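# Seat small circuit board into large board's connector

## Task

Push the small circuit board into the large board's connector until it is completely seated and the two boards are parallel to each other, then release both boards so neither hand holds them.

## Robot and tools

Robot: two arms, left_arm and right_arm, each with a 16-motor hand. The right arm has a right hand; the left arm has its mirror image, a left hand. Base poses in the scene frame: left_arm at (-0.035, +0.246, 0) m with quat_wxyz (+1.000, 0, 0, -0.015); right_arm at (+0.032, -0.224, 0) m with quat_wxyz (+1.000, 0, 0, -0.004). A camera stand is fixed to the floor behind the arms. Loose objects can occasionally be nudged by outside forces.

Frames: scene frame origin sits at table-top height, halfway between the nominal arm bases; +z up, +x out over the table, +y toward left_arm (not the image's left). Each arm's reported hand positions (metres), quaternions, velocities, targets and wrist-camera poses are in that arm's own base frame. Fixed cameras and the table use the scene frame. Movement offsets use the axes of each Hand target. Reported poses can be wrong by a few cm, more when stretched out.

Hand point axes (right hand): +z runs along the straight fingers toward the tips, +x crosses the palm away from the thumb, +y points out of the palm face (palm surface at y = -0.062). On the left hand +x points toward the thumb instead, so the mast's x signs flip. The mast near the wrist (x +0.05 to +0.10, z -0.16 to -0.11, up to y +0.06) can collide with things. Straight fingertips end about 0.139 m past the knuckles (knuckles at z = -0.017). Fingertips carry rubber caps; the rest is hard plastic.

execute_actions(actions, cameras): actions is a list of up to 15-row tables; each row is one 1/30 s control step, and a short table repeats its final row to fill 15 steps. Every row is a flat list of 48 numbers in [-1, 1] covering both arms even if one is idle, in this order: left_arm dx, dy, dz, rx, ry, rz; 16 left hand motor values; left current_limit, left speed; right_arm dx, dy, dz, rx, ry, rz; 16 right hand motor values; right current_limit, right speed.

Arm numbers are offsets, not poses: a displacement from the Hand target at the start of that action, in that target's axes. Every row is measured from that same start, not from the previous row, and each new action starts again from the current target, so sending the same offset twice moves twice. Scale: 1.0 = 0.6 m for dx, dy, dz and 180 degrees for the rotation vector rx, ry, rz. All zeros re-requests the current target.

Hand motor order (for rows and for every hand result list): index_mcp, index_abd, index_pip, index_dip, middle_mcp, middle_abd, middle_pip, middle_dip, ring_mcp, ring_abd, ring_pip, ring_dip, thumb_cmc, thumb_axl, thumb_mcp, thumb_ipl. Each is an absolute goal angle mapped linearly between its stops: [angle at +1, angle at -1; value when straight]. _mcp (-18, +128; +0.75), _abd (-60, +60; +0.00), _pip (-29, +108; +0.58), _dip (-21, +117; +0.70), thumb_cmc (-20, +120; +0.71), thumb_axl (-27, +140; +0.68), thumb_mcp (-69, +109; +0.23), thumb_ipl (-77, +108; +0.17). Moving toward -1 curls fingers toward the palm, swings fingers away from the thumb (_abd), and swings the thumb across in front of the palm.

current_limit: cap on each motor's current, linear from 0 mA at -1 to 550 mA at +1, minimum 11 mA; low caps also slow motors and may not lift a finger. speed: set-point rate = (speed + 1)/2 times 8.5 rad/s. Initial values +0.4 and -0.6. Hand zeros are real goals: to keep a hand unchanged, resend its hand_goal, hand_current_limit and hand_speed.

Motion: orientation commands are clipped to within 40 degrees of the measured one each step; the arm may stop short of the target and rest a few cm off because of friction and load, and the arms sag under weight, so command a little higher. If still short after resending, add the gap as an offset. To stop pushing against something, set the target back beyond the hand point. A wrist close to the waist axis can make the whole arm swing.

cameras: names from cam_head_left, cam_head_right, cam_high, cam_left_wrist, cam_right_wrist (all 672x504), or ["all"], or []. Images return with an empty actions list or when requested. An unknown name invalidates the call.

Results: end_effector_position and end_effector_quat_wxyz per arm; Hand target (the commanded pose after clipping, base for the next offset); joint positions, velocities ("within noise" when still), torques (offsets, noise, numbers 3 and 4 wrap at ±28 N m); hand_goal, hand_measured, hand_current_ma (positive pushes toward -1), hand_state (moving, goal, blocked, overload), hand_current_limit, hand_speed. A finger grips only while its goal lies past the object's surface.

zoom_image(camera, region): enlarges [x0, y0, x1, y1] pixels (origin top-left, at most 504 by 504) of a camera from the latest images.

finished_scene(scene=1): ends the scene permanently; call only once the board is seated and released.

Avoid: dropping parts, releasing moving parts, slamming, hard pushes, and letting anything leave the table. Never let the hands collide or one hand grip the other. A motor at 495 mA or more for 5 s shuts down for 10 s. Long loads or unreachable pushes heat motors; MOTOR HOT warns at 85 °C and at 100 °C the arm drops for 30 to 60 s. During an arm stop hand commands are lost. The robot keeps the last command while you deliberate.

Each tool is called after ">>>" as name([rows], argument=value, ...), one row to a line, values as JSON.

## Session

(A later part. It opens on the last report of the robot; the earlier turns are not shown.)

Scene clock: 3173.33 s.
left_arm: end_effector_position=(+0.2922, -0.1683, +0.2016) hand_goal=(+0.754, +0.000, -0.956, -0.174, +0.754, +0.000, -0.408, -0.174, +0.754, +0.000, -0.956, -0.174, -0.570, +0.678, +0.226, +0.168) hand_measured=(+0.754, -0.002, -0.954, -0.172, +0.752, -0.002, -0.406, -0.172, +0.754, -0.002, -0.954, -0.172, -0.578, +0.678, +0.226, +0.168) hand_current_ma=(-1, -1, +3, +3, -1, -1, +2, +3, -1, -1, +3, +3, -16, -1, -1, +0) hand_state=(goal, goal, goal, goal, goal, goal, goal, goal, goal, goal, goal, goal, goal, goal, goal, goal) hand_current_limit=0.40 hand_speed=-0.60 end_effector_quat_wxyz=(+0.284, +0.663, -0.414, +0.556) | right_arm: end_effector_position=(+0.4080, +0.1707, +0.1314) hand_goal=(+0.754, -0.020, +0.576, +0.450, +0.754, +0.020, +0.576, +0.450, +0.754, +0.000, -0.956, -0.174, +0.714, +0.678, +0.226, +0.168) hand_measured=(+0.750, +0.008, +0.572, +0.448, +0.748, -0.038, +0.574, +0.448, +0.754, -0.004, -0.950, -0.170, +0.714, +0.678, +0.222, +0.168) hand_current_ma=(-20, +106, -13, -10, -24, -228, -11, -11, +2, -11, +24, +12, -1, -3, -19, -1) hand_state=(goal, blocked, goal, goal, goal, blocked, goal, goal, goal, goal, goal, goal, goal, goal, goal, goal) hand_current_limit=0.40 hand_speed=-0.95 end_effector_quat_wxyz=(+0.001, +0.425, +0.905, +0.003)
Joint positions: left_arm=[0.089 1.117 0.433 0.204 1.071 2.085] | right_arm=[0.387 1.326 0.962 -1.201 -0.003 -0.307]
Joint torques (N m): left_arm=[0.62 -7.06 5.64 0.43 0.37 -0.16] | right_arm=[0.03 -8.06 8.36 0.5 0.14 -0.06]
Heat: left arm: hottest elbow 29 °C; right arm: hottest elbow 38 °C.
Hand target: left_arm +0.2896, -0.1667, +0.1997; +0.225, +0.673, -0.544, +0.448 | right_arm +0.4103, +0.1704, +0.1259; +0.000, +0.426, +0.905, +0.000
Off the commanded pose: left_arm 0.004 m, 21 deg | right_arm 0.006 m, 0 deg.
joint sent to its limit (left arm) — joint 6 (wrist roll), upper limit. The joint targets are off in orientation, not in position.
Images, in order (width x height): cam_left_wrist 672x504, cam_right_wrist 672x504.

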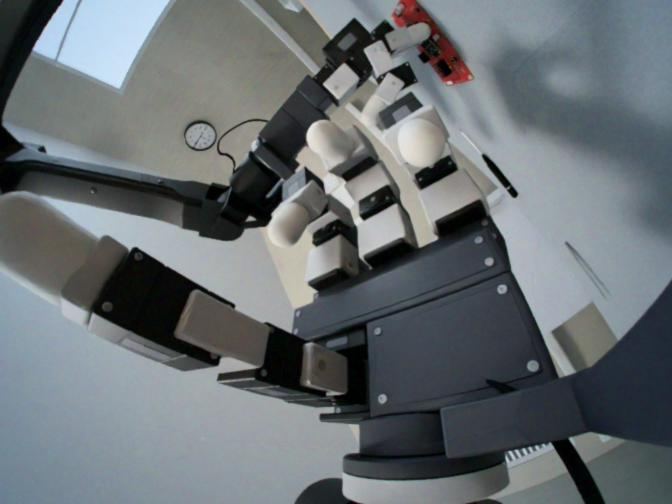

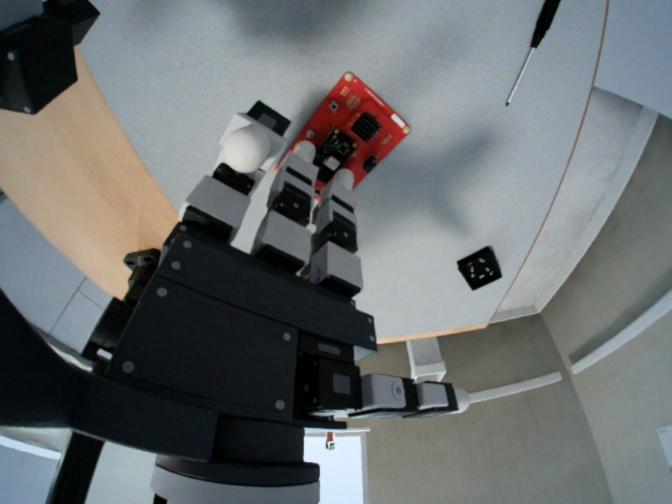

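>>> execute_actions([
  [[0,0,0,0,0,0,0.754,0,-0.956,-0.174,0.754,0,-0.408,-0.174,0.754,0,-0.956,-0.174,-0.571,0.678,0.226,0.168,0.4,-0.6,0,0,0,0,0,0,0.754,-0.05,0.576,0.45,0.754,0.02,0.576,0.45,0.754,0,-0.956,-0.174,0.714,0.678,0.226,0.168,0.4,-0.95]],
  [[0,0,0,0,0,0,0.754,0,-0.956,-0.174,0.754,0,-0.408,-0.174,0.754,0,-0.956,-0.174,-0.571,0.678,0.226,0.168,0.4,-0.6,0,0,0,0,0,0,0.754,-0.05,0.576,0.41,0.754,0.02,0.576,0.41,0.754,0,-0.956,-0.174,0.714,0.678,0.226,0.168,0.4,-0.95]],
], cameras=["cam_right_wrist","cam_left_wrist"])

>>> zoom_image(camera="cam_right_wrist", region=[280, 95, 380, 195])

>>> zoom_image(camera="cam_left_wrist", region=[390, 0, 460, 70])

Scene clock: 3182.70 s.
left_arm: end_effector_position=(+0.2922, -0.1683, +0.2016) hand_goal=(+0.754, +0.000, -0.956, -0.174, +0.754, +0.000, -0.408, -0.174, +0.754, +0.000, -0.956, -0.174, -0.570, +0.678, +0.226, +0.168) hand_measured=(+0.754, -0.002, -0.954, -0.172, +0.752, -0.002, -0.406, -0.172, +0.754, -0.002, -0.954, -0.172, -0.578, +0.678, +0.226, +0.168) hand_current_ma=(-1, -1, +3, +3, -1, -1, +2, +3, -1, -1, +3, +3, -16, -1, -1, +0) hand_state=(goal, goal, goal, goal, goal, goal, goal, goal, goal, goal, goal, goal, goal, goal, goal, goal) hand_current_limit=0.40 hand_speed=-0.60 end_effector_quat_wxyz=(+0.284, +0.663, -0.414, +0.556) | right_arm: end_effector_position=(+0.4080, +0.1707, +0.1314) hand_goal=(+0.754, -0.050, +0.576, +0.410, +0.754, +0.020, +0.576, +0.410, +0.754, +0.000, -0.956, -0.174, +0.714, +0.678, +0.226, +0.168) hand_measured=(+0.754, +0.004, +0.576, +0.416, +0.754, -0.038, +0.574, +0.414, +0.754, -0.004, -0.950, -0.170, +0.714, +0.678, +0.222, +0.168) hand_current_ma=(+0, +216, -2, +22, -2, -228, -4, +19, +2, -11, +24, +12, -1, -3, -19, -1) hand_state=(goal, blocked, goal, goal, goal, blocked, goal, goal, goal, goal, goal, goal, goal, goal, goal, goal) hand_current_limit=0.40 hand_speed=-0.95 end_effector_quat_wxyz=(+0.001, +0.425, +0.905, +0.003)
Joint positions: left_arm=[0.089 1.117 0.433 0.204 1.071 2.085] | right_arm=[0.387 1.326 0.962 -1.201 -0.003 -0.307]
Joint torques (N m): left_arm=[0.97 -7.53 5.57 0.53 0.37 -0.17] | right_arm=[-0.03 -8 8.35 0.49 0.14 -0.06]
Heat: left arm: hottest elbow 29 °C; right arm: hottest elbow 37 °C.
Hand target: left_arm +0.2896, -0.1667, +0.1997; +0.225, +0.673, -0.544, +0.448 | right_arm +0.4103, +0.1704, +0.1259; +0.000, +0.426, +0.905, +0.000
Off the commanded pose: left_arm 0.004 m, 21 deg | right_arm 0.006 m, 0 deg.
joint sent to its limit (left arm) — joint 6 (wrist roll), upper limit. The joint targets are off in orientation, not in position.
Images, in order (width x height): cam_left_wrist 672x504, cam_right_wrist 672x504.

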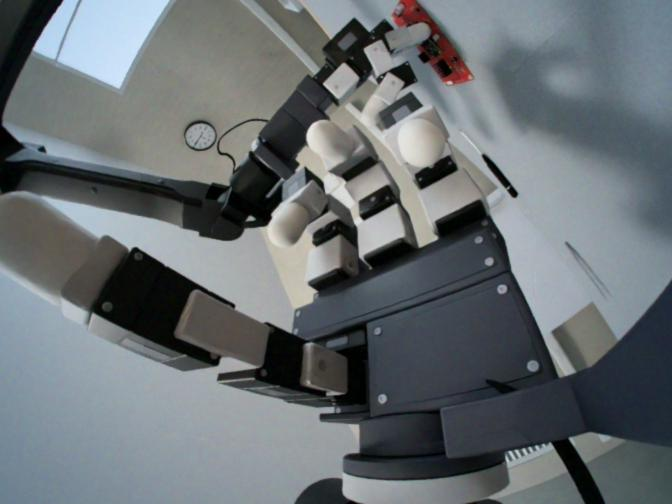

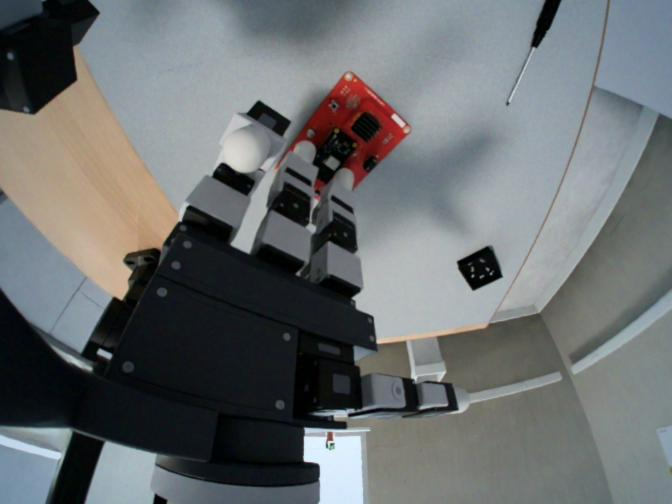

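Scaled by 5.040 from the camera's 672x504 image, which has a finer 960x720 frame.

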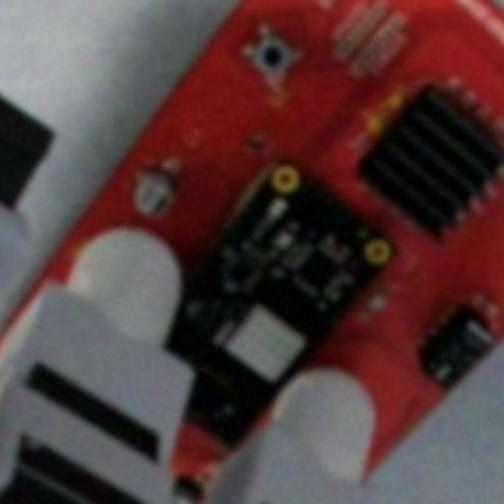

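Scaled by 7.200 from the camera's 672x504 image, which has a finer 960x720 frame.

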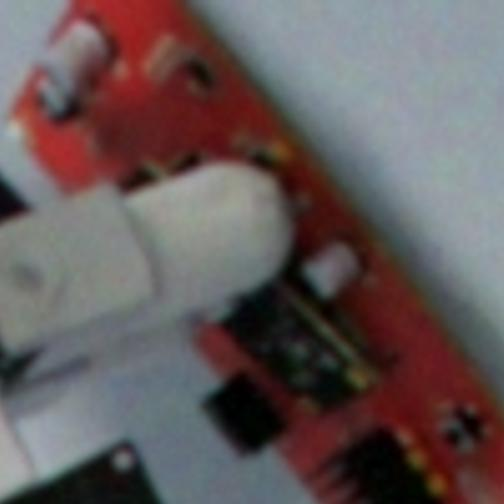

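>>> execute_actions([
  [[0,0,0,0,0,0,0.754,0,-0.956,-0.174,0.754,0,-0.408,-0.174,0.754,0,-0.956,-0.174,-0.571,0.678,0.226,0.168,0.4,-0.6,0,0,0,0,0,0,0.754,-0.05,0.576,0.36,0.754,0.02,0.576,0.36,0.754,0,-0.956,-0.174,0.714,0.678,0.226,0.168,0.4,-0.95]],
  [[0,0,0,0,0,0,0.754,0,-0.956,-0.174,0.754,0,-0.408,-0.174,0.754,0,-0.956,-0.174,-0.571,0.678,0.226,0.168,0.4,-0.6,0,0,0,0,0,0,0.754,-0.05,0.576,0.34,0.754,0.02,0.576,0.34,0.754,0,-0.956,-0.174,0.714,0.678,0.226,0.168,0.4,-0.95]],
], cameras=["cam_right_wrist","cam_left_wrist"])

>>> zoom_image(camera="cam_right_wrist", region=[280, 95, 380, 195])

>>> zoom_image(camera="cam_left_wrist", region=[390, 0, 460, 70])

Scene clock: 3196.47 s.
left_arm: end_effector_position=(+0.2922, -0.1683, +0.2016) hand_goal=(+0.754, +0.000, -0.956, -0.174, +0.754, +0.000, -0.408, -0.174, +0.754, +0.000, -0.956, -0.174, -0.570, +0.678, +0.226, +0.168) hand_measured=(+0.754, -0.002, -0.954, -0.172, +0.752, -0.002, -0.406, -0.172, +0.754, -0.002, -0.954, -0.172, -0.578, +0.678, +0.226, +0.168) hand_current_ma=(-1, -1, +3, +3, -1, -1, +2, +3, -1, -1, +3, +3, -16, -1, -1, +0) hand_state=(goal, goal, goal, goal, goal, goal, goal, goal, goal, goal, goal, goal, goal, goal, goal, goal) hand_current_limit=0.40 hand_speed=-0.60 end_effector_quat_wxyz=(+0.284, +0.663, -0.414, +0.556) | right_arm: end_effector_position=(+0.4074, +0.1702, +0.1306) hand_goal=(+0.754, -0.050, +0.576, +0.340, +0.754, +0.020, +0.576, +0.340, +0.754, +0.000, -0.956, -0.174, +0.714, +0.678, +0.226, +0.168) hand_measured=(+0.760, +0.004, +0.580, +0.350, +0.760, -0.038, +0.580, +0.348, +0.754, -0.004, -0.950, -0.170, +0.714, +0.678, +0.222, +0.168) hand_current_ma=(+29, +216, +14, +38, +29, -228, +12, +35, +2, -11, +24, +12, -1, -3, -19, -1) hand_state=(goal, blocked, goal, goal, goal, blocked, goal, goal, goal, goal, goal, goal, goal, goal, goal, goal) hand_current_limit=0.40 hand_speed=-0.95 end_effector_quat_wxyz=(+0.001, +0.425, +0.905, +0.002)
Joint positions: left_arm=[0.089 1.117 0.433 0.204 1.071 2.085] | right_arm=[0.387 1.326 0.961 -1.201 -0.002 -0.307]
Joint torques (N m): left_arm=[0.79 -7.41 5.65 0.54 0.32 -0.16] | right_arm=[-0.09 -8.12 8.5 0.49 0.1 -0.06]
Heat: left arm: hottest elbow 29 °C; right arm: hottest elbow 37 °C.
Hand target: left_arm +0.2896, -0.1667, +0.1997; +0.225, +0.673, -0.544, +0.448 | right_arm +0.4103, +0.1704, +0.1260; +0.000, +0.426, +0.905, +0.000
Off the commanded pose: left_arm 0.004 m, 21 deg | right_arm 0.005 m, 0 deg.
joint sent to its limit (left arm) — joint 6 (wrist roll), upper limit. The joint targets are off in orientation, not in position.
Images, in order (width x height): cam_left_wrist 672x504, cam_right_wrist 672x504.

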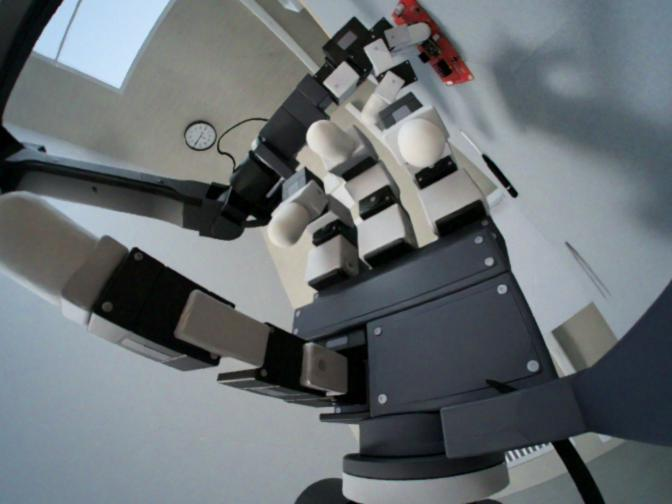

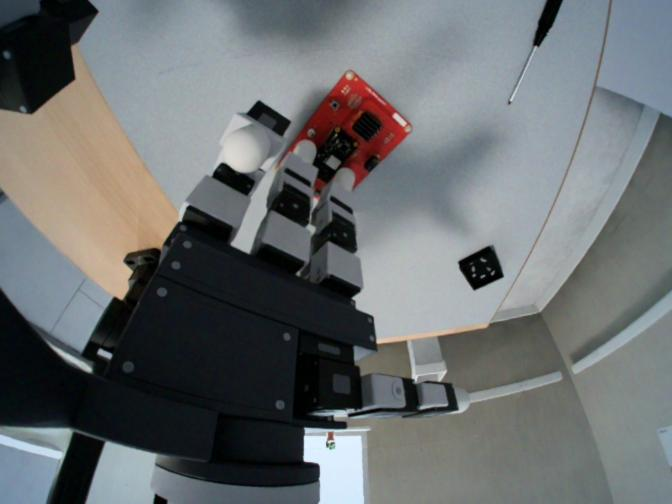

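Scaled by 5.040 from the camera's 672x504 image, which has a finer 960x720 frame.

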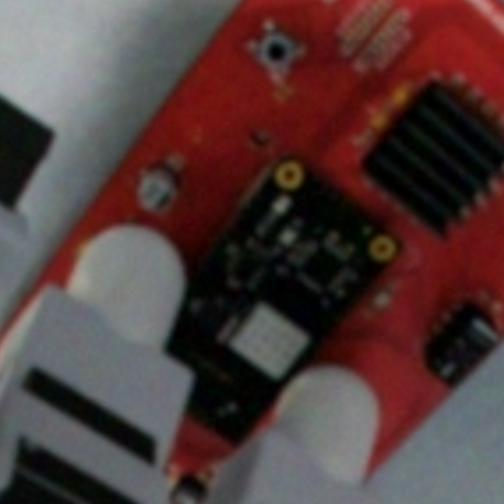

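Scaled by 7.200 from the camera's 672x504 image, which has a finer 960x720 frame.

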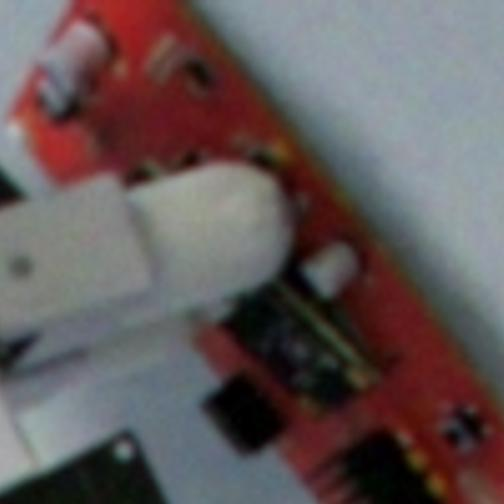

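>>> execute_actions([
  [[0,0,0,0,0,0,0.754,0,-0.956,-0.174,0.754,0,-0.408,-0.174,0.754,0,-0.956,-0.174,-0.571,0.678,0.226,0.168,0.4,-0.6,0,0,0,0,0,0,0.754,0.06,0.576,0.36,0.754,-0.08,0.576,0.36,0.754,0,-0.956,-0.174,0.714,0.678,0.226,0.168,0.4,-0.95]],
  [[0,0,0,0,0,0,0.754,0,-0.956,-0.174,0.754,0,-0.408,-0.174,0.754,0,-0.956,-0.174,-0.571,0.678,0.226,0.168,0.4,-0.6,-0.0023,0.009,-0.028,-0.0045,-0.0014,0,0.754,0.08,0.576,0.4,0.754,-0.08,0.576,0.4,0.754,0,-0.956,-0.174,0.714,0.678,0.226,0.168,0.4,-0.95]],
  [[0,0,0,0,0,0,0.754,0,-0.956,-0.174,0.754,0,-0.408,-0.174,0.754,0,-0.956,-0.174,-0.571,0.678,0.226,0.168,0.4,-0.6,-0.0023,0.009,-0.034,-0.0045,-0.0014,0,0.754,0.08,0.576,0.4,0.754,-0.08,0.576,0.4,0.754,0,-0.956,-0.174,0.714,0.678,0.226,0.168,0.4,-0.95]],
  [[0,0,0,0,0,0,0.754,0,-0.956,-0.174,0.754,0,-0.408,-0.174,0.754,0,-0.956,-0.174,-0.571,0.678,0.226,0.168,0.4,-0.6,-0.0023,0.009,-0.034,-0.0045,-0.0014,0,0.754,0.08,0.576,0.4,0.754,-0.08,0.576,0.4,0.754,0,-0.956,-0.174,0.714,0.678,0.226,0.168,0.4,-0.95]],
  [[0,0,0,0,0,0,0.754,0,-0.956,-0.174,0.754,0,-0.408,-0.174,0.754,0,-0.956,-0.174,-0.571,0.678,0.226,0.168,0.4,-0.6,0,0,0,0,0,0,0.754,-0.05,0.576,0.696,0.754,0.05,0.576,0.696,0.754,0,-0.956,-0.174,0.714,0.678,0.226,0.168,0.4,-0.8]],
  [[0,0,0,0,0,0,0.754,0,-0.956,-0.174,0.754,0,-0.408,-0.174,0.754,0,-0.956,-0.174,-0.571,0.678,0.226,0.168,0.4,-0.6,0,0,0,0,0,0,0.754,-0.127,0.576,0.696,0.754,0.127,0.576,0.696,0.754,0,-0.956,-0.174,0.714,0.678,0.226,0.168,0.4,-0.8]],
], cameras=["cam_right_wrist","cam_left_wrist"])

>>> zoom_image(camera="cam_right_wrist", region=[280, 95, 380, 195])

>>> zoom_image(camera="cam_left_wrist", region=[390, 0, 460, 70])

Scene clock: 3226.67 s.
left_arm: end_effector_position=(+0.2922, -0.1683, +0.2016) hand_goal=(+0.754, +0.000, -0.956, -0.174, +0.754, +0.000, -0.408, -0.174, +0.754, +0.000, -0.956, -0.174, -0.570, +0.678, +0.226, +0.168) hand_measured=(+0.754, -0.002, -0.954, -0.172, +0.752, -0.002, -0.406, -0.172, +0.754, -0.002, -0.954, -0.172, -0.578, +0.678, +0.226, +0.168) hand_current_ma=(-1, -1, +3, +3, -1, -1, +2, +3, -1, -1, +3, +3, -16, -1, -1, +0) hand_state=(goal, goal, goal, goal, goal, goal, goal, goal, goal, goal, goal, goal, goal, goal, goal, goal) hand_current_limit=0.40 hand_speed=-0.60 end_effector_quat_wxyz=(+0.284, +0.663, -0.414, +0.556) | right_arm: end_effector_position=(+0.4119, +0.1720, +0.1591) hand_goal=(+0.754, -0.126, +0.576, +0.696, +0.754, +0.128, +0.576, +0.696, +0.754, +0.000, -0.956, -0.174, +0.714, +0.678, +0.226, +0.168) hand_measured=(+0.750, -0.096, +0.576, +0.694, +0.750, +0.096, +0.572, +0.694, +0.754, -0.004, -0.950, -0.170, +0.714, +0.678, +0.222, +0.168) hand_current_ma=(-15, +116, -3, -10, -21, -123, -13, -12, +2, -11, +24, +12, -1, -3, -19, -1) hand_state=(goal, blocked, goal, goal, goal, blocked, goal, goal, goal, goal, goal, goal, goal, goal, goal, goal) hand_current_limit=0.40 hand_speed=-0.80 end_effector_quat_wxyz=(-0.002, +0.425, +0.905, -0.001)
Joint positions: left_arm=[0.089 1.117 0.433 0.204 1.071 2.085] | right_arm=[0.387 1.318 1.033 -1.29 -0.002 -0.307]
Joint torques (N m): left_arm=[1.26 -7.3 5.7 0.57 0.32 -0.17] | right_arm=[0.21 -10.52 12.66 -0.28 0.09 -0.04]
Heat: left arm: hottest elbow 29 °C; right arm: hottest elbow 35 °C.
Hand target: left_arm +0.2896, -0.1667, +0.1997; +0.225, +0.673, -0.544, +0.448 | right_arm +0.4247, +0.1773, +0.1838; +0.015, +0.426, +0.905, +0.016
Off the commanded pose: left_arm 0.004 m, 21 deg | right_arm 0.028 m, 3 deg.
joint sent to its limit (left arm) — joint 6 (wrist roll), upper limit. The joint targets are off in orientation, not in position.
Images, in order (width x height): cam_left_wrist 672x504, cam_right_wrist 672x504.

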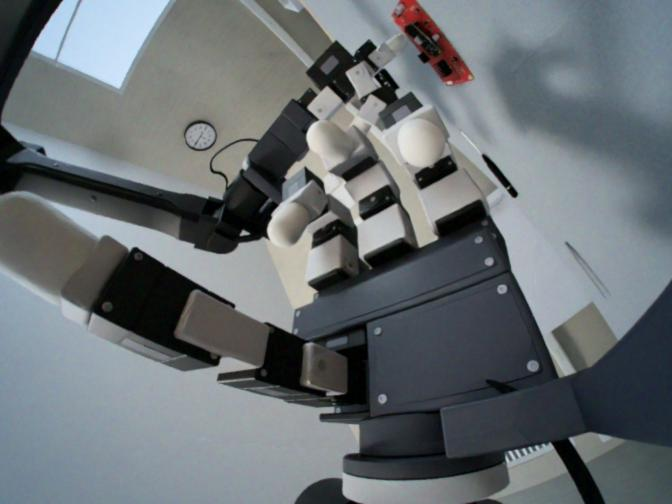

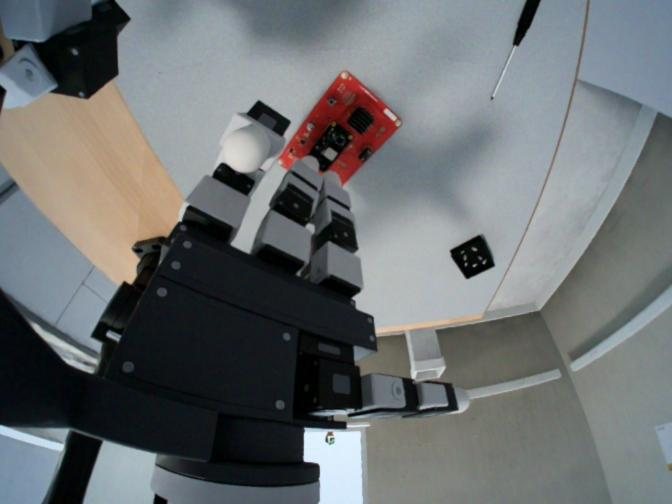

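Scaled by 5.040 from the camera's 672x504 image, which has a finer 960x720 frame.

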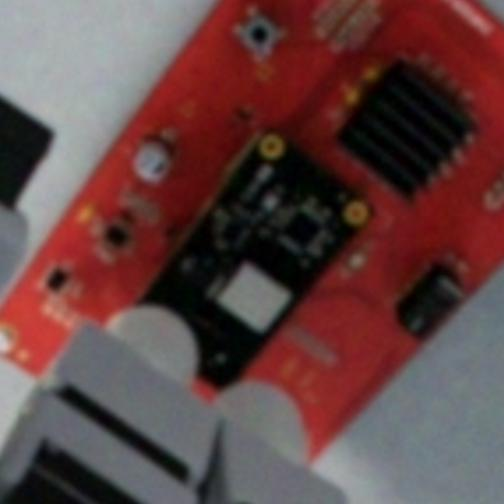

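Scaled by 7.200 from the camera's 672x504 image, which has a finer 960x720 frame.

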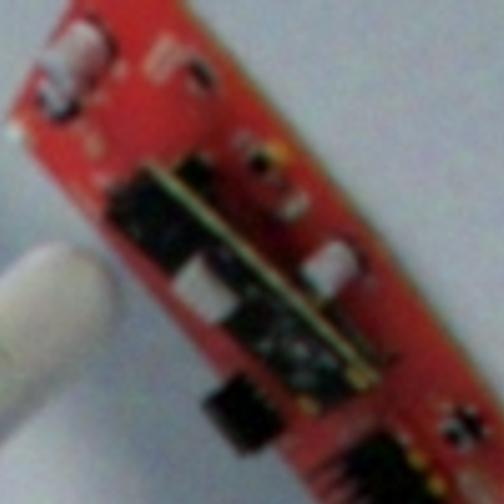

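>>> execute_actions([
  [[0,0,0,0,0,0,0.754,0,-0.956,-0.174,0.754,0,-0.408,-0.174,0.754,0,-0.956,-0.174,-0.571,0.678,0.226,0.168,0.4,-0.6,0,0,0,0,0,0,0.754,-0.09,0.576,0.696,0.754,0.06,-0.1,0.3,0.754,0,-0.956,-0.174,0.714,0.678,0.226,0.168,0.4,-0.6]],
  [[0,0,0,0,0,0,0.754,0,-0.956,-0.174,0.754,0,-0.408,-0.174,0.754,0,-0.956,-0.174,-0.571,0.678,0.226,0.168,0.4,-0.6,0,0,0,0,0,0,0.754,-0.09,0.576,0.696,0.754,0,-0.956,-0.174,0.754,0,-0.956,-0.174,0.714,0.678,0.226,0.168,0.4,-0.6]],
  [[0,0,0,0,0,0,0.754,0,-0.956,-0.174,0.754,0,-0.408,-0.174,0.754,0,-0.956,-0.174,-0.571,0.678,0.226,0.168,0.4,-0.6,0.0126,-0.0074,0.0177,0.0046,0.0014,0,0.754,-0.09,0.576,0.696,0.754,0,-0.956,-0.174,0.754,0,-0.956,-0.174,0.714,0.678,0.226,0.168,0.4,-0.6]],
  [[0,0,0,0,0,0,0.754,0,-0.956,-0.174,0.754,0,-0.408,-0.174,0.754,0,-0.956,-0.174,-0.571,0.678,0.226,0.168,0.4,-0.6,0.0126,-0.0074,0.0177,0.0046,0.0014,0,0.754,-0.09,0.576,0.696,0.754,0,-0.956,-0.174,0.754,0,-0.956,-0.174,0.714,0.678,0.226,0.168,0.4,-0.6]],
  [[0,0,0,0,0,0,0.754,0,-0.956,-0.174,0.754,0,-0.408,-0.174,0.754,0,-0.956,-0.174,-0.571,0.678,0.226,0.168,0.4,-0.6,0.0126,-0.0074,0.0177,0.0046,0.0014,0,0.754,-0.09,0.576,0.696,0.754,0,-0.956,-0.174,0.754,0,-0.956,-0.174,0.714,0.678,0.226,0.168,0.4,-0.6]],
], cameras=["cam_right_wrist","cam_left_wrist"])

>>> zoom_image(camera="cam_right_wrist", region=[280, 95, 380, 195])

>>> zoom_image(camera="cam_left_wrist", region=[390, 0, 460, 70])

Scene clock: 3259.23 s.
left_arm: end_effector_position=(+0.2922, -0.1683, +0.2016) hand_goal=(+0.754, +0.000, -0.956, -0.174, +0.754, +0.000, -0.408, -0.174, +0.754, +0.000, -0.956, -0.174, -0.570, +0.678, +0.226, +0.168) hand_measured=(+0.754, -0.002, -0.954, -0.172, +0.752, -0.002, -0.406, -0.172, +0.754, -0.002, -0.954, -0.172, -0.578, +0.678, +0.226, +0.168) hand_current_ma=(-1, -1, +3, +3, -1, -1, +2, +3, -1, -1, +3, +3, -16, -1, -1, +0) hand_state=(goal, goal, goal, goal, goal, goal, goal, goal, goal, goal, goal, goal, goal, goal, goal, goal) hand_current_limit=0.40 hand_speed=-0.60 end_effector_quat_wxyz=(+0.284, +0.663, -0.414, +0.556) | right_arm: end_effector_position=(+0.3989, +0.1831, +0.1463) hand_goal=(+0.754, -0.090, +0.576, +0.696, +0.754, +0.000, -0.956, -0.174, +0.754, +0.000, -0.956, -0.174, +0.714, +0.678, +0.226, +0.168) hand_measured=(+0.750, -0.088, +0.576, +0.694, +0.752, +0.004, -0.948, -0.170, +0.754, -0.004, -0.950, -0.170, +0.714, +0.678, +0.222, +0.168) hand_current_ma=(-15, +8, -3, -10, -6, +12, +32, +13, +2, -11, +24, +12, -1, -3, -19, -1) hand_state=(goal, goal, goal, goal, goal, goal, goal, goal, goal, goal, goal, goal, goal, goal, goal, goal) hand_current_limit=0.40 hand_speed=-0.60 end_effector_quat_wxyz=(-0.007, +0.424, +0.906, -0.007)
Joint positions: left_arm=[0.089 1.117 0.433 0.204 1.071 2.085] | right_arm=[0.43 1.318 1.002 -1.275 -0.002 -0.265]
Joint torques (N m): left_arm=[0.79 -6.95 5.71 0.61 0.35 -0.19] | right_arm=[0.91 -9.99 8.76 0.43 0.09 0]
Heat: left arm: hottest elbow 29 °C; right arm: hottest elbow 36 °C.
Hand target: left_arm +0.2896, -0.1667, +0.1997; +0.225, +0.673, -0.544, +0.448 | right_arm +0.4008, +0.1866, +0.1512; +0.000, +0.426, +0.905, -0.001
Off the commanded pose: left_arm 0.004 m, 21 deg | right_arm 0.006 m, 1 deg.
joint sent to its limit (left arm) — joint 6 (wrist roll), upper limit. The joint targets are off in orientation, not in position.
Images, in order (width x height): cam_left_wrist 672x504, cam_right_wrist 672x504.

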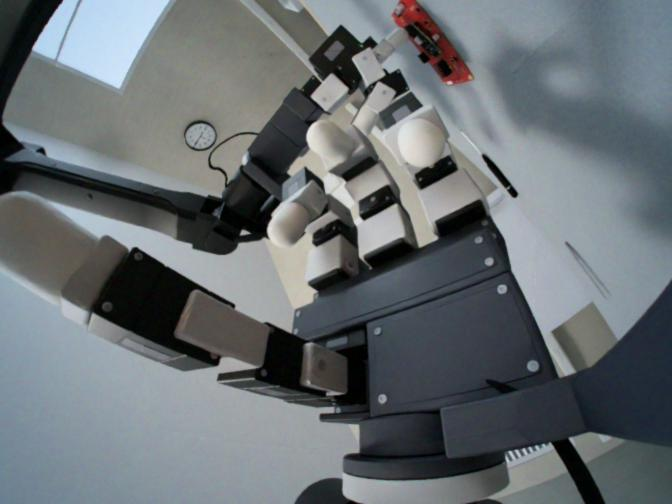

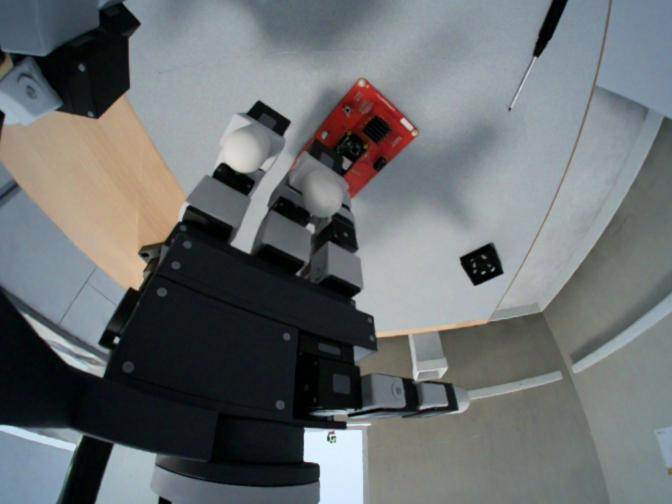

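Scaled by 5.040 from the camera's 672x504 image, which has a finer 960x720 frame.

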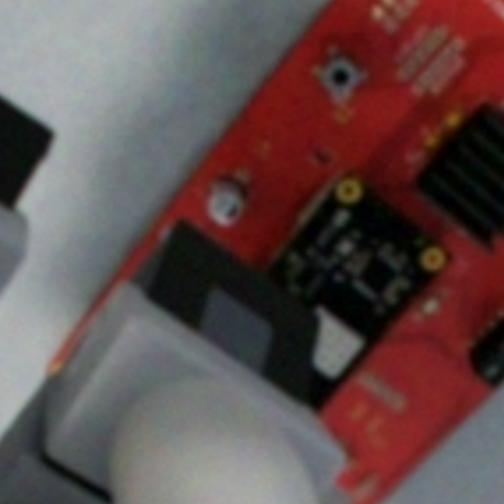

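Scaled by 7.200 from the camera's 672x504 image, which has a finer 960x720 frame.

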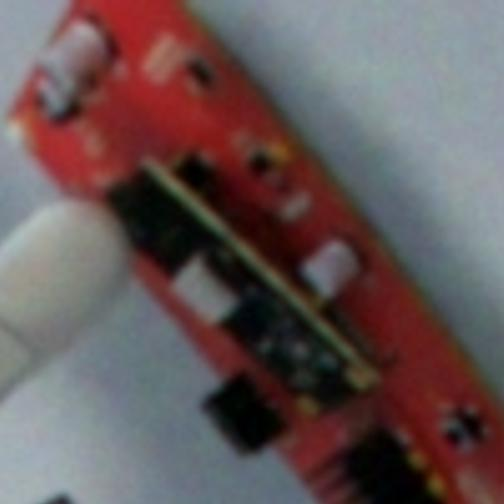

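>>> execute_actions([
  [[0,0,0,0,0,0,0.754,0,-0.956,-0.174,0.754,0,-0.408,-0.174,0.754,0,-0.956,-0.174,-0.571,0.678,0.226,0.168,0.4,-0.6,0.001,0.011,0.003,0,0,0,0.754,-0.09,0.576,0.696,0.754,0,-0.956,-0.174,0.754,0,-0.956,-0.174,0.714,0.678,0.226,0.168,0.4,-0.6]],
], cameras=["cam_right_wrist","cam_left_wrist"])

>>> zoom_image(camera="cam_right_wrist", region=[280, 95, 380, 195])

>>> zoom_image(camera="cam_left_wrist", region=[390, 0, 460, 70])

Scene clock: 3276.87 s.
left_arm: end_effector_position=(+0.2922, -0.1683, +0.2016) hand_goal=(+0.754, +0.000, -0.956, -0.174, +0.754, +0.000, -0.408, -0.174, +0.754, +0.000, -0.956, -0.174, -0.570, +0.678, +0.226, +0.168) hand_measured=(+0.754, -0.002, -0.954, -0.172, +0.752, -0.002, -0.406, -0.172, +0.754, -0.002, -0.954, -0.172, -0.578, +0.678, +0.226, +0.168) hand_current_ma=(-1, -1, +3, +3, -1, -1, +2, +3, -1, -1, +3, +3, -16, -1, -1, +0) hand_state=(goal, goal, goal, goal, goal, goal, goal, goal, goal, goal, goal, goal, goal, goal, goal, goal) hand_current_limit=0.40 hand_speed=-0.60 end_effector_quat_wxyz=(+0.284, +0.663, -0.414, +0.556) | right_arm: end_effector_position=(+0.3994, +0.1855, +0.1468) hand_goal=(+0.754, -0.090, +0.576, +0.696, +0.754, +0.000, -0.956, -0.174, +0.754, +0.000, -0.956, -0.174, +0.714, +0.678, +0.226, +0.168) hand_measured=(+0.750, -0.088, +0.576, +0.694, +0.752, +0.004, -0.948, -0.170, +0.754, -0.004, -0.950, -0.170, +0.714, +0.678, +0.222, +0.168) hand_current_ma=(-15, +8, -3, -10, -6, +12, +32, +13, +2, -11, +24, +12, -1, -3, -19, -1) hand_state=(goal, goal, goal, goal, goal, goal, goal, goal, goal, goal, goal, goal, goal, goal, goal, goal) hand_current_limit=0.40 hand_speed=-0.60 end_effector_quat_wxyz=(-0.005, +0.425, +0.905, -0.005)
Joint positions: left_arm=[0.089 1.117 0.433 0.204 1.071 2.085] | right_arm=[0.436 1.318 1.002 -1.269 -0.002 -0.258]
Joint torques (N m): left_arm=[0.67 -7.47 5.57 0.46 0.33 -0.15] | right_arm=[0.91 -8.29 9.83 0.46 0.09 0.04]
Heat: left arm: hottest elbow 28 °C; right arm: hottest elbow 37 °C.
Hand target: left_arm +0.2896, -0.1667, +0.1997; +0.225, +0.673, -0.544, +0.448 | right_arm +0.4054, +0.1913, +0.1494; +0.000, +0.426, +0.905, -0.001
Off the commanded pose: left_arm 0.004 m, 21 deg | right_arm 0.009 m, 1 deg.
joint sent to its limit (left arm) — joint 6 (wrist roll), upper limit. The joint targets are off in orientation, not in position.
Images, in order (width x height): cam_left_wrist 672x504, cam_right_wrist 672x504.

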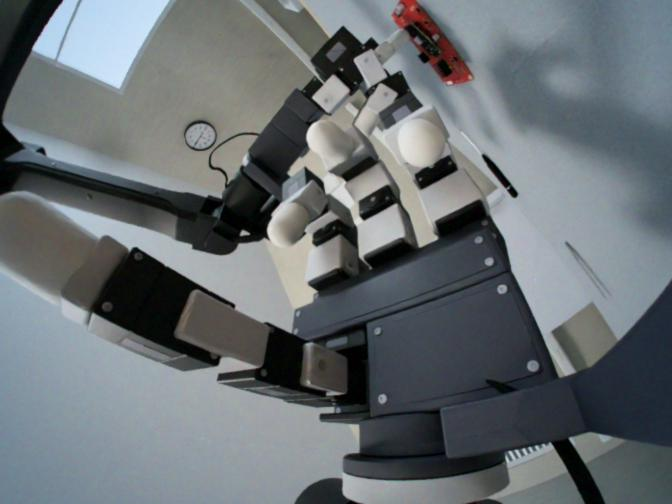

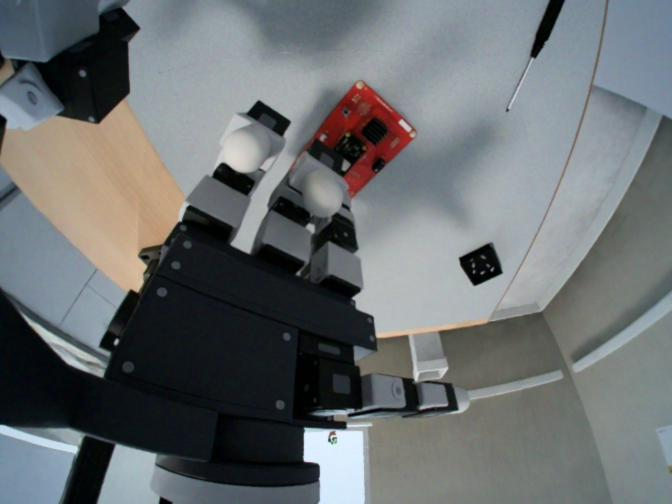

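Scaled by 5.040 from the camera's 672x504 image, which has a finer 960x720 frame.

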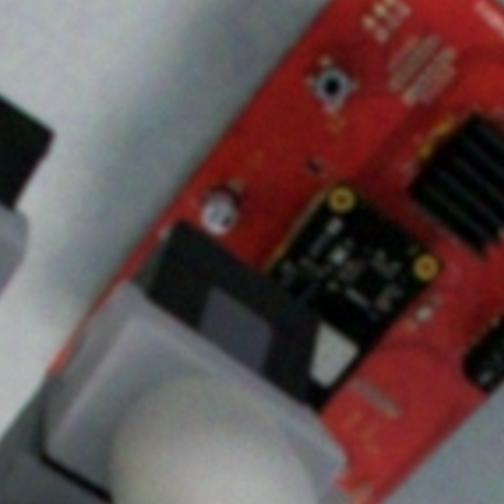

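Scaled by 7.200 from the camera's 672x504 image, which has a finer 960x720 frame.

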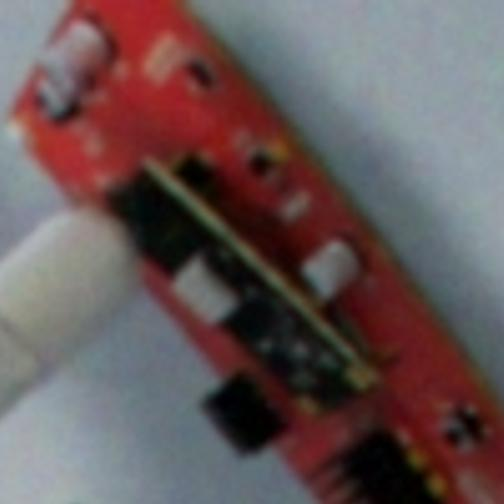

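>>> execute_actions([
  [[0,0,0,0,0,0,0.754,0,-0.956,-0.174,0.754,0,-0.408,-0.174,0.754,0,-0.956,-0.174,-0.571,0.678,0.226,0.168,0.4,-0.6,0,0.002,0.01,0,0,0,0.754,-0.09,0.576,0.696,0.754,0,-0.956,-0.174,0.754,0,-0.956,-0.174,0.714,0.678,0.226,0.168,0.4,-0.6]],
], cameras=["cam_right_wrist","cam_left_wrist"])

>>> zoom_image(camera="cam_left_wrist", region=[390, 0, 460, 70])

Scene clock: 3285.47 s.
left_arm: end_effector_position=(+0.2922, -0.1683, +0.2016) hand_goal=(+0.754, +0.000, -0.956, -0.174, +0.754, +0.000, -0.408, -0.174, +0.754, +0.000, -0.956, -0.174, -0.570, +0.678, +0.226, +0.168) hand_measured=(+0.754, -0.002, -0.954, -0.172, +0.752, -0.002, -0.406, -0.172, +0.754, -0.002, -0.954, -0.172, -0.578, +0.678, +0.226, +0.168) hand_current_ma=(-1, -1, +3, +3, -1, -1, +2, +3, -1, -1, +3, +3, -16, -1, -1, +0) hand_state=(goal, goal, goal, goal, goal, goal, goal, goal, goal, goal, goal, goal, goal, goal, goal, goal) hand_current_limit=0.40 hand_speed=-0.60 end_effector_quat_wxyz=(+0.284, +0.663, -0.414, +0.556) | right_arm: end_effector_position=(+0.4034, +0.1874, +0.1451) hand_goal=(+0.754, -0.090, +0.576, +0.696, +0.754, +0.000, -0.956, -0.174, +0.754, +0.000, -0.956, -0.174, +0.714, +0.678, +0.226, +0.168) hand_measured=(+0.750, -0.088, +0.576, +0.694, +0.752, +0.004, -0.948, -0.170, +0.754, -0.004, -0.950, -0.170, +0.714, +0.678, +0.222, +0.168) hand_current_ma=(-15, +8, -3, -10, -6, +12, +32, +13, +2, -11, +24, +12, -1, -3, -19, -1) hand_state=(goal, goal, goal, goal, goal, goal, goal, goal, goal, goal, goal, goal, goal, goal, goal, goal) hand_current_limit=0.40 hand_speed=-0.60 end_effector_quat_wxyz=(-0.002, +0.425, +0.905, -0.001)
Joint positions: left_arm=[0.089 1.117 0.433 0.204 1.071 2.085] | right_arm=[0.436 1.326 1.002 -1.252 -0.002 -0.257]
Joint torques (N m): left_arm=[0.67 -7.94 5.72 0.51 0.34 -0.17] | right_arm=[0.91 -8.41 9.03 0.47 0.1 0.04]
Heat: left arm: hottest elbow 28 °C; right arm: hottest elbow 37 °C.
Hand target: left_arm +0.2896, -0.1667, +0.1997; +0.225, +0.673, -0.544, +0.448 | right_arm +0.4064, +0.1919, +0.1435; +0.000, +0.426, +0.905, -0.001
Off the commanded pose: left_arm 0.004 m, 21 deg | right_arm 0.006 m, 0 deg.
joint sent to its limit (left arm) — joint 6 (wrist roll), upper limit. The joint targets are off in orientation, not in position.
Images, in order (width x height): cam_left_wrist 672x504, cam_right_wrist 672x504.

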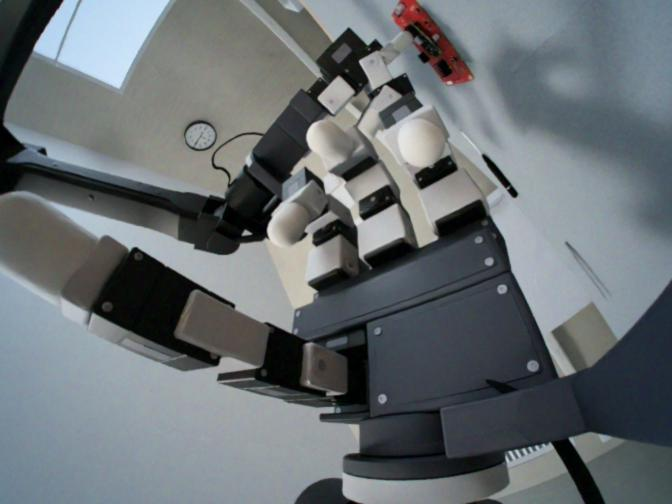

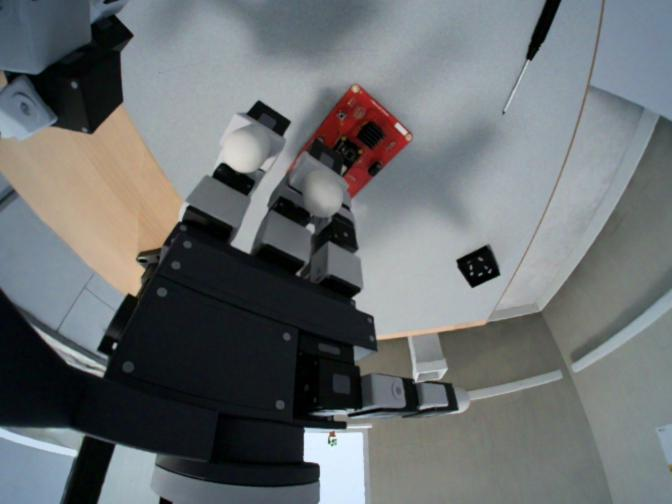

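Scaled by 7.200 from the camera's 672x504 image, which has a finer 960x720 frame.

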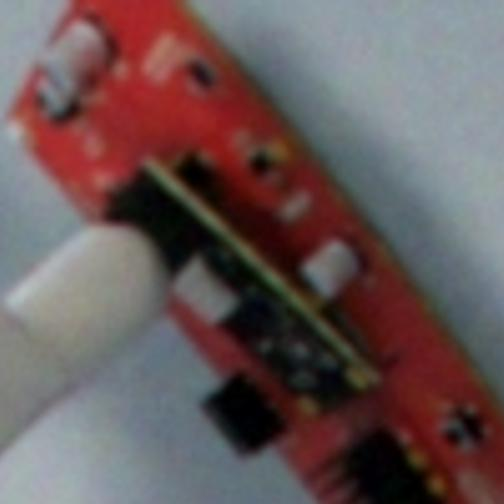

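>>> execute_actions([
  [[0,0,0,0,0,0,0.754,0,-0.956,-0.174,0.754,0,-0.408,-0.174,0.754,0,-0.956,-0.174,-0.571,0.678,0.226,0.168,0.4,-0.6,0,-0.003,0.009,0,0,0,0.754,-0.102,0.576,0.696,0.754,0,-0.956,-0.174,0.754,0,-0.956,-0.174,0.714,0.678,0.226,0.168,0.4,-0.6]],
], cameras=["cam_left_wrist"])

>>> zoom_image(camera="cam_left_wrist", region=[390, 0, 460, 70])

Scene clock: 3299.10 s.
left_arm: end_effector_position=(+0.2922, -0.1683, +0.2016) hand_goal=(+0.754, +0.000, -0.956, -0.174, +0.754, +0.000, -0.408, -0.174, +0.754, +0.000, -0.956, -0.174, -0.570, +0.678, +0.226, +0.168) hand_measured=(+0.754, -0.002, -0.954, -0.172, +0.752, -0.002, -0.406, -0.172, +0.754, -0.002, -0.954, -0.172, -0.578, +0.678, +0.226, +0.168) hand_current_ma=(-1, -1, +3, +3, -1, -1, +2, +3, -1, -1, +3, +3, -16, -1, -1, +0) hand_state=(goal, goal, goal, goal, goal, goal, goal, goal, goal, goal, goal, goal, goal, goal, goal, goal) hand_current_limit=0.40 hand_speed=-0.60 end_effector_quat_wxyz=(+0.284, +0.663, -0.414, +0.556) | right_arm: end_effector_position=(+0.4034, +0.1875, +0.1420) hand_goal=(+0.754, -0.102, +0.576, +0.696, +0.754, +0.000, -0.956, -0.174, +0.754, +0.000, -0.956, -0.174, +0.714, +0.678, +0.226, +0.168) hand_measured=(+0.752, -0.098, +0.576, +0.694, +0.752, +0.004, -0.948, -0.170, +0.754, -0.004, -0.950, -0.170, +0.714, +0.678, +0.222, +0.168) hand_current_ma=(-11, +13, -3, -8, -6, +12, +32, +13, +2, -11, +24, +12, -1, -3, -19, -1) hand_state=(goal, goal, goal, goal, goal, goal, goal, goal, goal, goal, goal, goal, goal, goal, goal, goal) hand_current_limit=0.40 hand_speed=-0.60 end_effector_quat_wxyz=(+0.000, +0.425, +0.905, +0.001)
Joint positions: left_arm=[0.089 1.117 0.433 0.204 1.071 2.085] | right_arm=[0.436 1.326 0.993 -1.237 -0.002 -0.257]
Joint torques (N m): left_arm=[0.79 -7.24 5.64 0.58 0.39 -0.17] | right_arm=[0.79 -8.35 8.58 0.51 0.1 0.03]
Heat: left arm: hottest elbow 28 °C; right arm: hottest elbow 37 °C.
Hand target: left_arm +0.2896, -0.1667, +0.1997; +0.225, +0.673, -0.544, +0.448 | right_arm +0.4051, +0.1908, +0.1382; +0.000, +0.426, +0.905, -0.001
Off the commanded pose: left_arm 0.004 m, 21 deg | right_arm 0.005 m, 0 deg.
joint sent to its limit (left arm) — joint 6 (wrist roll), upper limit. The joint targets are off in orientation, not in position.
Images, in order (width x height): cam_left_wrist 672x504.

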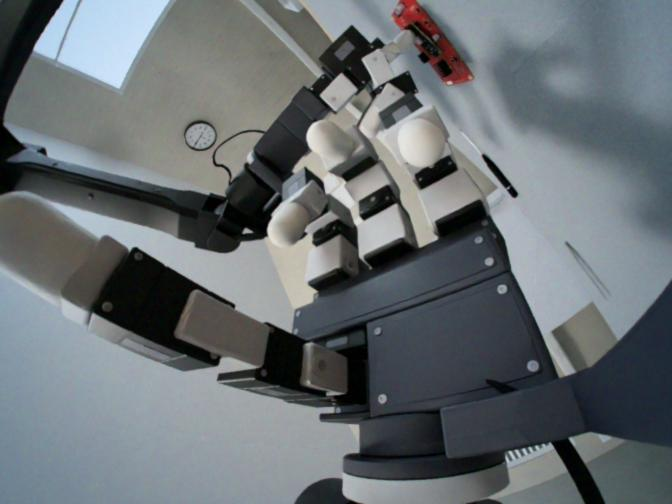

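Scaled by 7.200 from the camera's 672x504 image, which has a finer 960x720 frame.

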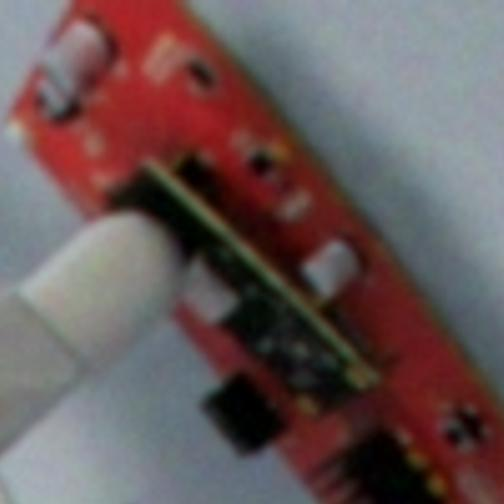

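>>> execute_actions([
  [[0,0,0,0,0,0,0.754,0,-0.956,-0.174,0.754,0,-0.408,-0.174,0.754,0,-0.956,-0.174,-0.571,0.678,0.226,0.168,0.4,-0.6,0,0,0.0,0,0,0,0.774,-0.102,0.576,0.696,0.754,0,-0.956,-0.174,0.754,0,-0.956,-0.174,0.714,0.678,0.226,0.168,0.7,-0.6]],
  [[0,0,0,0,0,0,0.754,0,-0.956,-0.174,0.754,0,-0.408,-0.174,0.754,0,-0.956,-0.174,-0.571,0.678,0.226,0.168,0.4,-0.6,0,0,0.008,0,0,0,0.774,-0.102,0.576,0.696,0.754,0,-0.956,-0.174,0.754,0,-0.956,-0.174,0.714,0.678,0.226,0.168,0.7,-0.6]],
], cameras=["cam_left_wrist"])

>>> zoom_image(camera="cam_left_wrist", region=[390, 0, 460, 70])

Scene clock: 3311.33 s.
left_arm: end_effector_position=(+0.2922, -0.1683, +0.2016) hand_goal=(+0.754, +0.000, -0.956, -0.174, +0.754, +0.000, -0.408, -0.174, +0.754, +0.000, -0.956, -0.174, -0.570, +0.678, +0.226, +0.168) hand_measured=(+0.754, -0.002, -0.954, -0.172, +0.752, -0.002, -0.406, -0.172, +0.754, -0.002, -0.954, -0.172, -0.578, +0.678, +0.226, +0.168) hand_current_ma=(-1, -1, +3, +3, -1, -1, +2, +3, -1, -1, +3, +3, -16, -1, -1, +0) hand_state=(goal, goal, goal, goal, goal, goal, goal, goal, goal, goal, goal, goal, goal, goal, goal, goal) hand_current_limit=0.40 hand_speed=-0.60 end_effector_quat_wxyz=(+0.284, +0.663, -0.414, +0.556) | right_arm: end_effector_position=(+0.4054, +0.1884, +0.1420) hand_goal=(+0.774, -0.102, +0.576, +0.696, +0.754, +0.000, -0.956, -0.174, +0.754, +0.000, -0.956, -0.174, +0.714, +0.678, +0.226, +0.168) hand_measured=(+0.774, -0.106, +0.576, +0.694, +0.752, +0.004, -0.948, -0.170, +0.754, -0.004, -0.950, -0.170, +0.714, +0.678, +0.222, +0.168) hand_current_ma=(+0, -14, -1, -4, -6, +12, +32, +13, +2, -11, +24, +12, -1, -3, -19, -1) hand_state=(goal, goal, goal, goal, goal, goal, goal, goal, goal, goal, goal, goal, goal, goal, goal, goal) hand_current_limit=0.70 hand_speed=-0.60 end_effector_quat_wxyz=(+0.003, +0.425, +0.905, +0.005)
Joint positions: left_arm=[0.089 1.117 0.433 0.204 1.071 2.085] | right_arm=[0.436 1.326 0.99 -1.224 -0.002 -0.257]
Joint torques (N m): left_arm=[0.67 -7.59 5.59 0.5 0.38 -0.18] | right_arm=[0.79 -8 8.02 0.53 0.1 0.03]
Heat: left arm: hottest elbow 28 °C; right arm: hottest elbow 36 °C.
Hand target: left_arm +0.2896, -0.1667, +0.1997; +0.225, +0.673, -0.544, +0.448 | right_arm +0.4051, +0.1908, +0.1334; +0.000, +0.426, +0.905, -0.001
Off the commanded pose: left_arm 0.004 m, 21 deg | right_arm 0.009 m, 1 deg.
joint sent to its limit (left arm) — joint 6 (wrist roll), upper limit. The joint targets are off in orientation, not in position.
Images, in order (width x height): cam_left_wrist 672x504.

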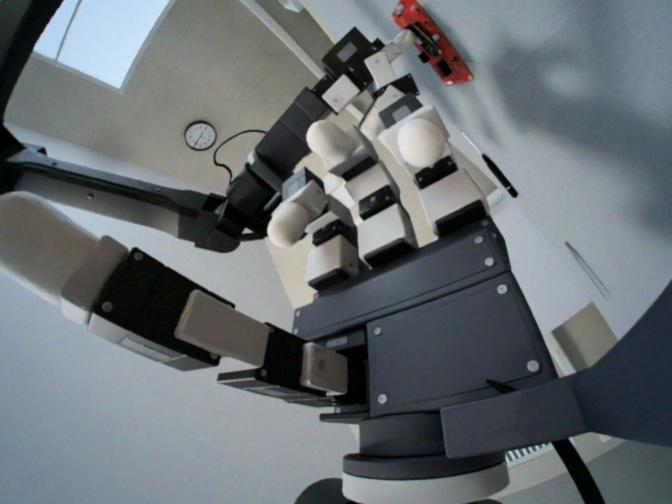

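Scaled by 7.200 from the camera's 672x504 image, which has a finer 960x720 frame.

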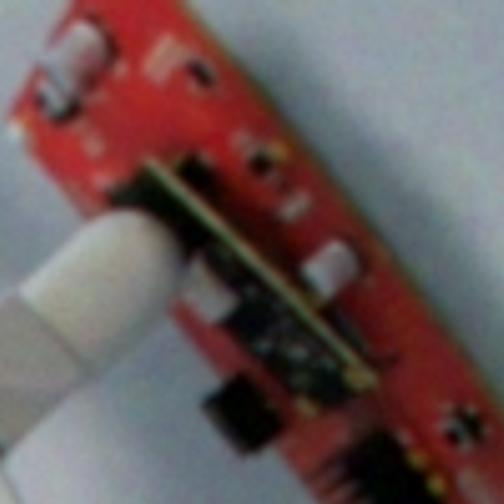

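>>> execute_actions([
  [[0,0,0,0,0,0,0.754,0,-0.956,-0.174,0.754,0,-0.408,-0.174,0.754,0,-0.956,-0.174,-0.571,0.678,0.226,0.168,0.4,-0.6,0,-0.002,0.01,0,0,0,0.784,-0.102,0.576,0.696,0.754,0,-0.956,-0.174,0.754,0,-0.956,-0.174,0.714,0.678,0.226,0.168,0.7,-0.6]],
], cameras=[])

Scene clock: 3319.90 s.
left_arm: end_effector_position=(+0.2922, -0.1683, +0.2016) hand_goal=(+0.754, +0.000, -0.956, -0.174, +0.754, +0.000, -0.408, -0.174, +0.754, +0.000, -0.956, -0.174, -0.570, +0.678, +0.226, +0.168) hand_measured=(+0.754, -0.002, -0.954, -0.172, +0.752, -0.002, -0.406, -0.172, +0.754, -0.002, -0.954, -0.172, -0.578, +0.678, +0.226, +0.168) hand_current_ma=(-1, -1, +3, +3, -1, -1, +2, +3, -1, -1, +3, +3, -16, -1, -1, +0) hand_state=(goal, goal, goal, goal, goal, goal, goal, goal, goal, goal, goal, goal, goal, goal, goal, goal) hand_current_limit=0.40 hand_speed=-0.60 end_effector_quat_wxyz=(+0.284, +0.663, -0.414, +0.556) | right_arm: end_effector_position=(+0.4074, +0.1889, +0.1413) hand_goal=(+0.784, -0.102, +0.576, +0.696, +0.754, +0.000, -0.956, -0.174, +0.754, +0.000, -0.956, -0.174, +0.714, +0.678, +0.226, +0.168) hand_measured=(+0.792, -0.118, +0.582, +0.698, +0.752, +0.004, -0.948, -0.170, +0.754, -0.004, -0.950, -0.170, +0.714, +0.678, +0.222, +0.168) hand_current_ma=(+33, -58, +22, +7, -6, +12, +32, +13, +2, -11, +24, +12, -1, -3, -19, -1) hand_state=(goal, goal, goal, goal, goal, goal, goal, goal, goal, goal, goal, goal, goal, goal, goal, goal) hand_current_limit=0.70 hand_speed=-0.60 end_effector_quat_wxyz=(+0.007, +0.425, +0.905, +0.008)
Joint positions: left_arm=[0.089 1.117 0.433 0.204 1.071 2.085] | right_arm=[0.436 1.326 0.985 -1.209 0 -0.257]
Joint torques (N m): left_arm=[0.56 -7.06 5.53 0.5 0.34 -0.2] | right_arm=[0.79 -7.82 7.17 0.64 0.03 0.02]
Heat: left arm: hottest elbow 28 °C; right arm: hottest elbow 36 °C.
Hand target: left_arm +0.2896, -0.1667, +0.1997; +0.225, +0.673, -0.544, +0.448 | right_arm +0.4041, +0.1900, +0.1273; +0.000, +0.426, +0.905, -0.001
Off the commanded pose: left_arm 0.004 m, 21 deg | right_arm 0.014 m, 1 deg.
joint sent to its limit (left arm) — joint 6 (wrist roll), upper limit. The joint targets are off in orientation, not in position.
No camera images: "cameras" was empty.


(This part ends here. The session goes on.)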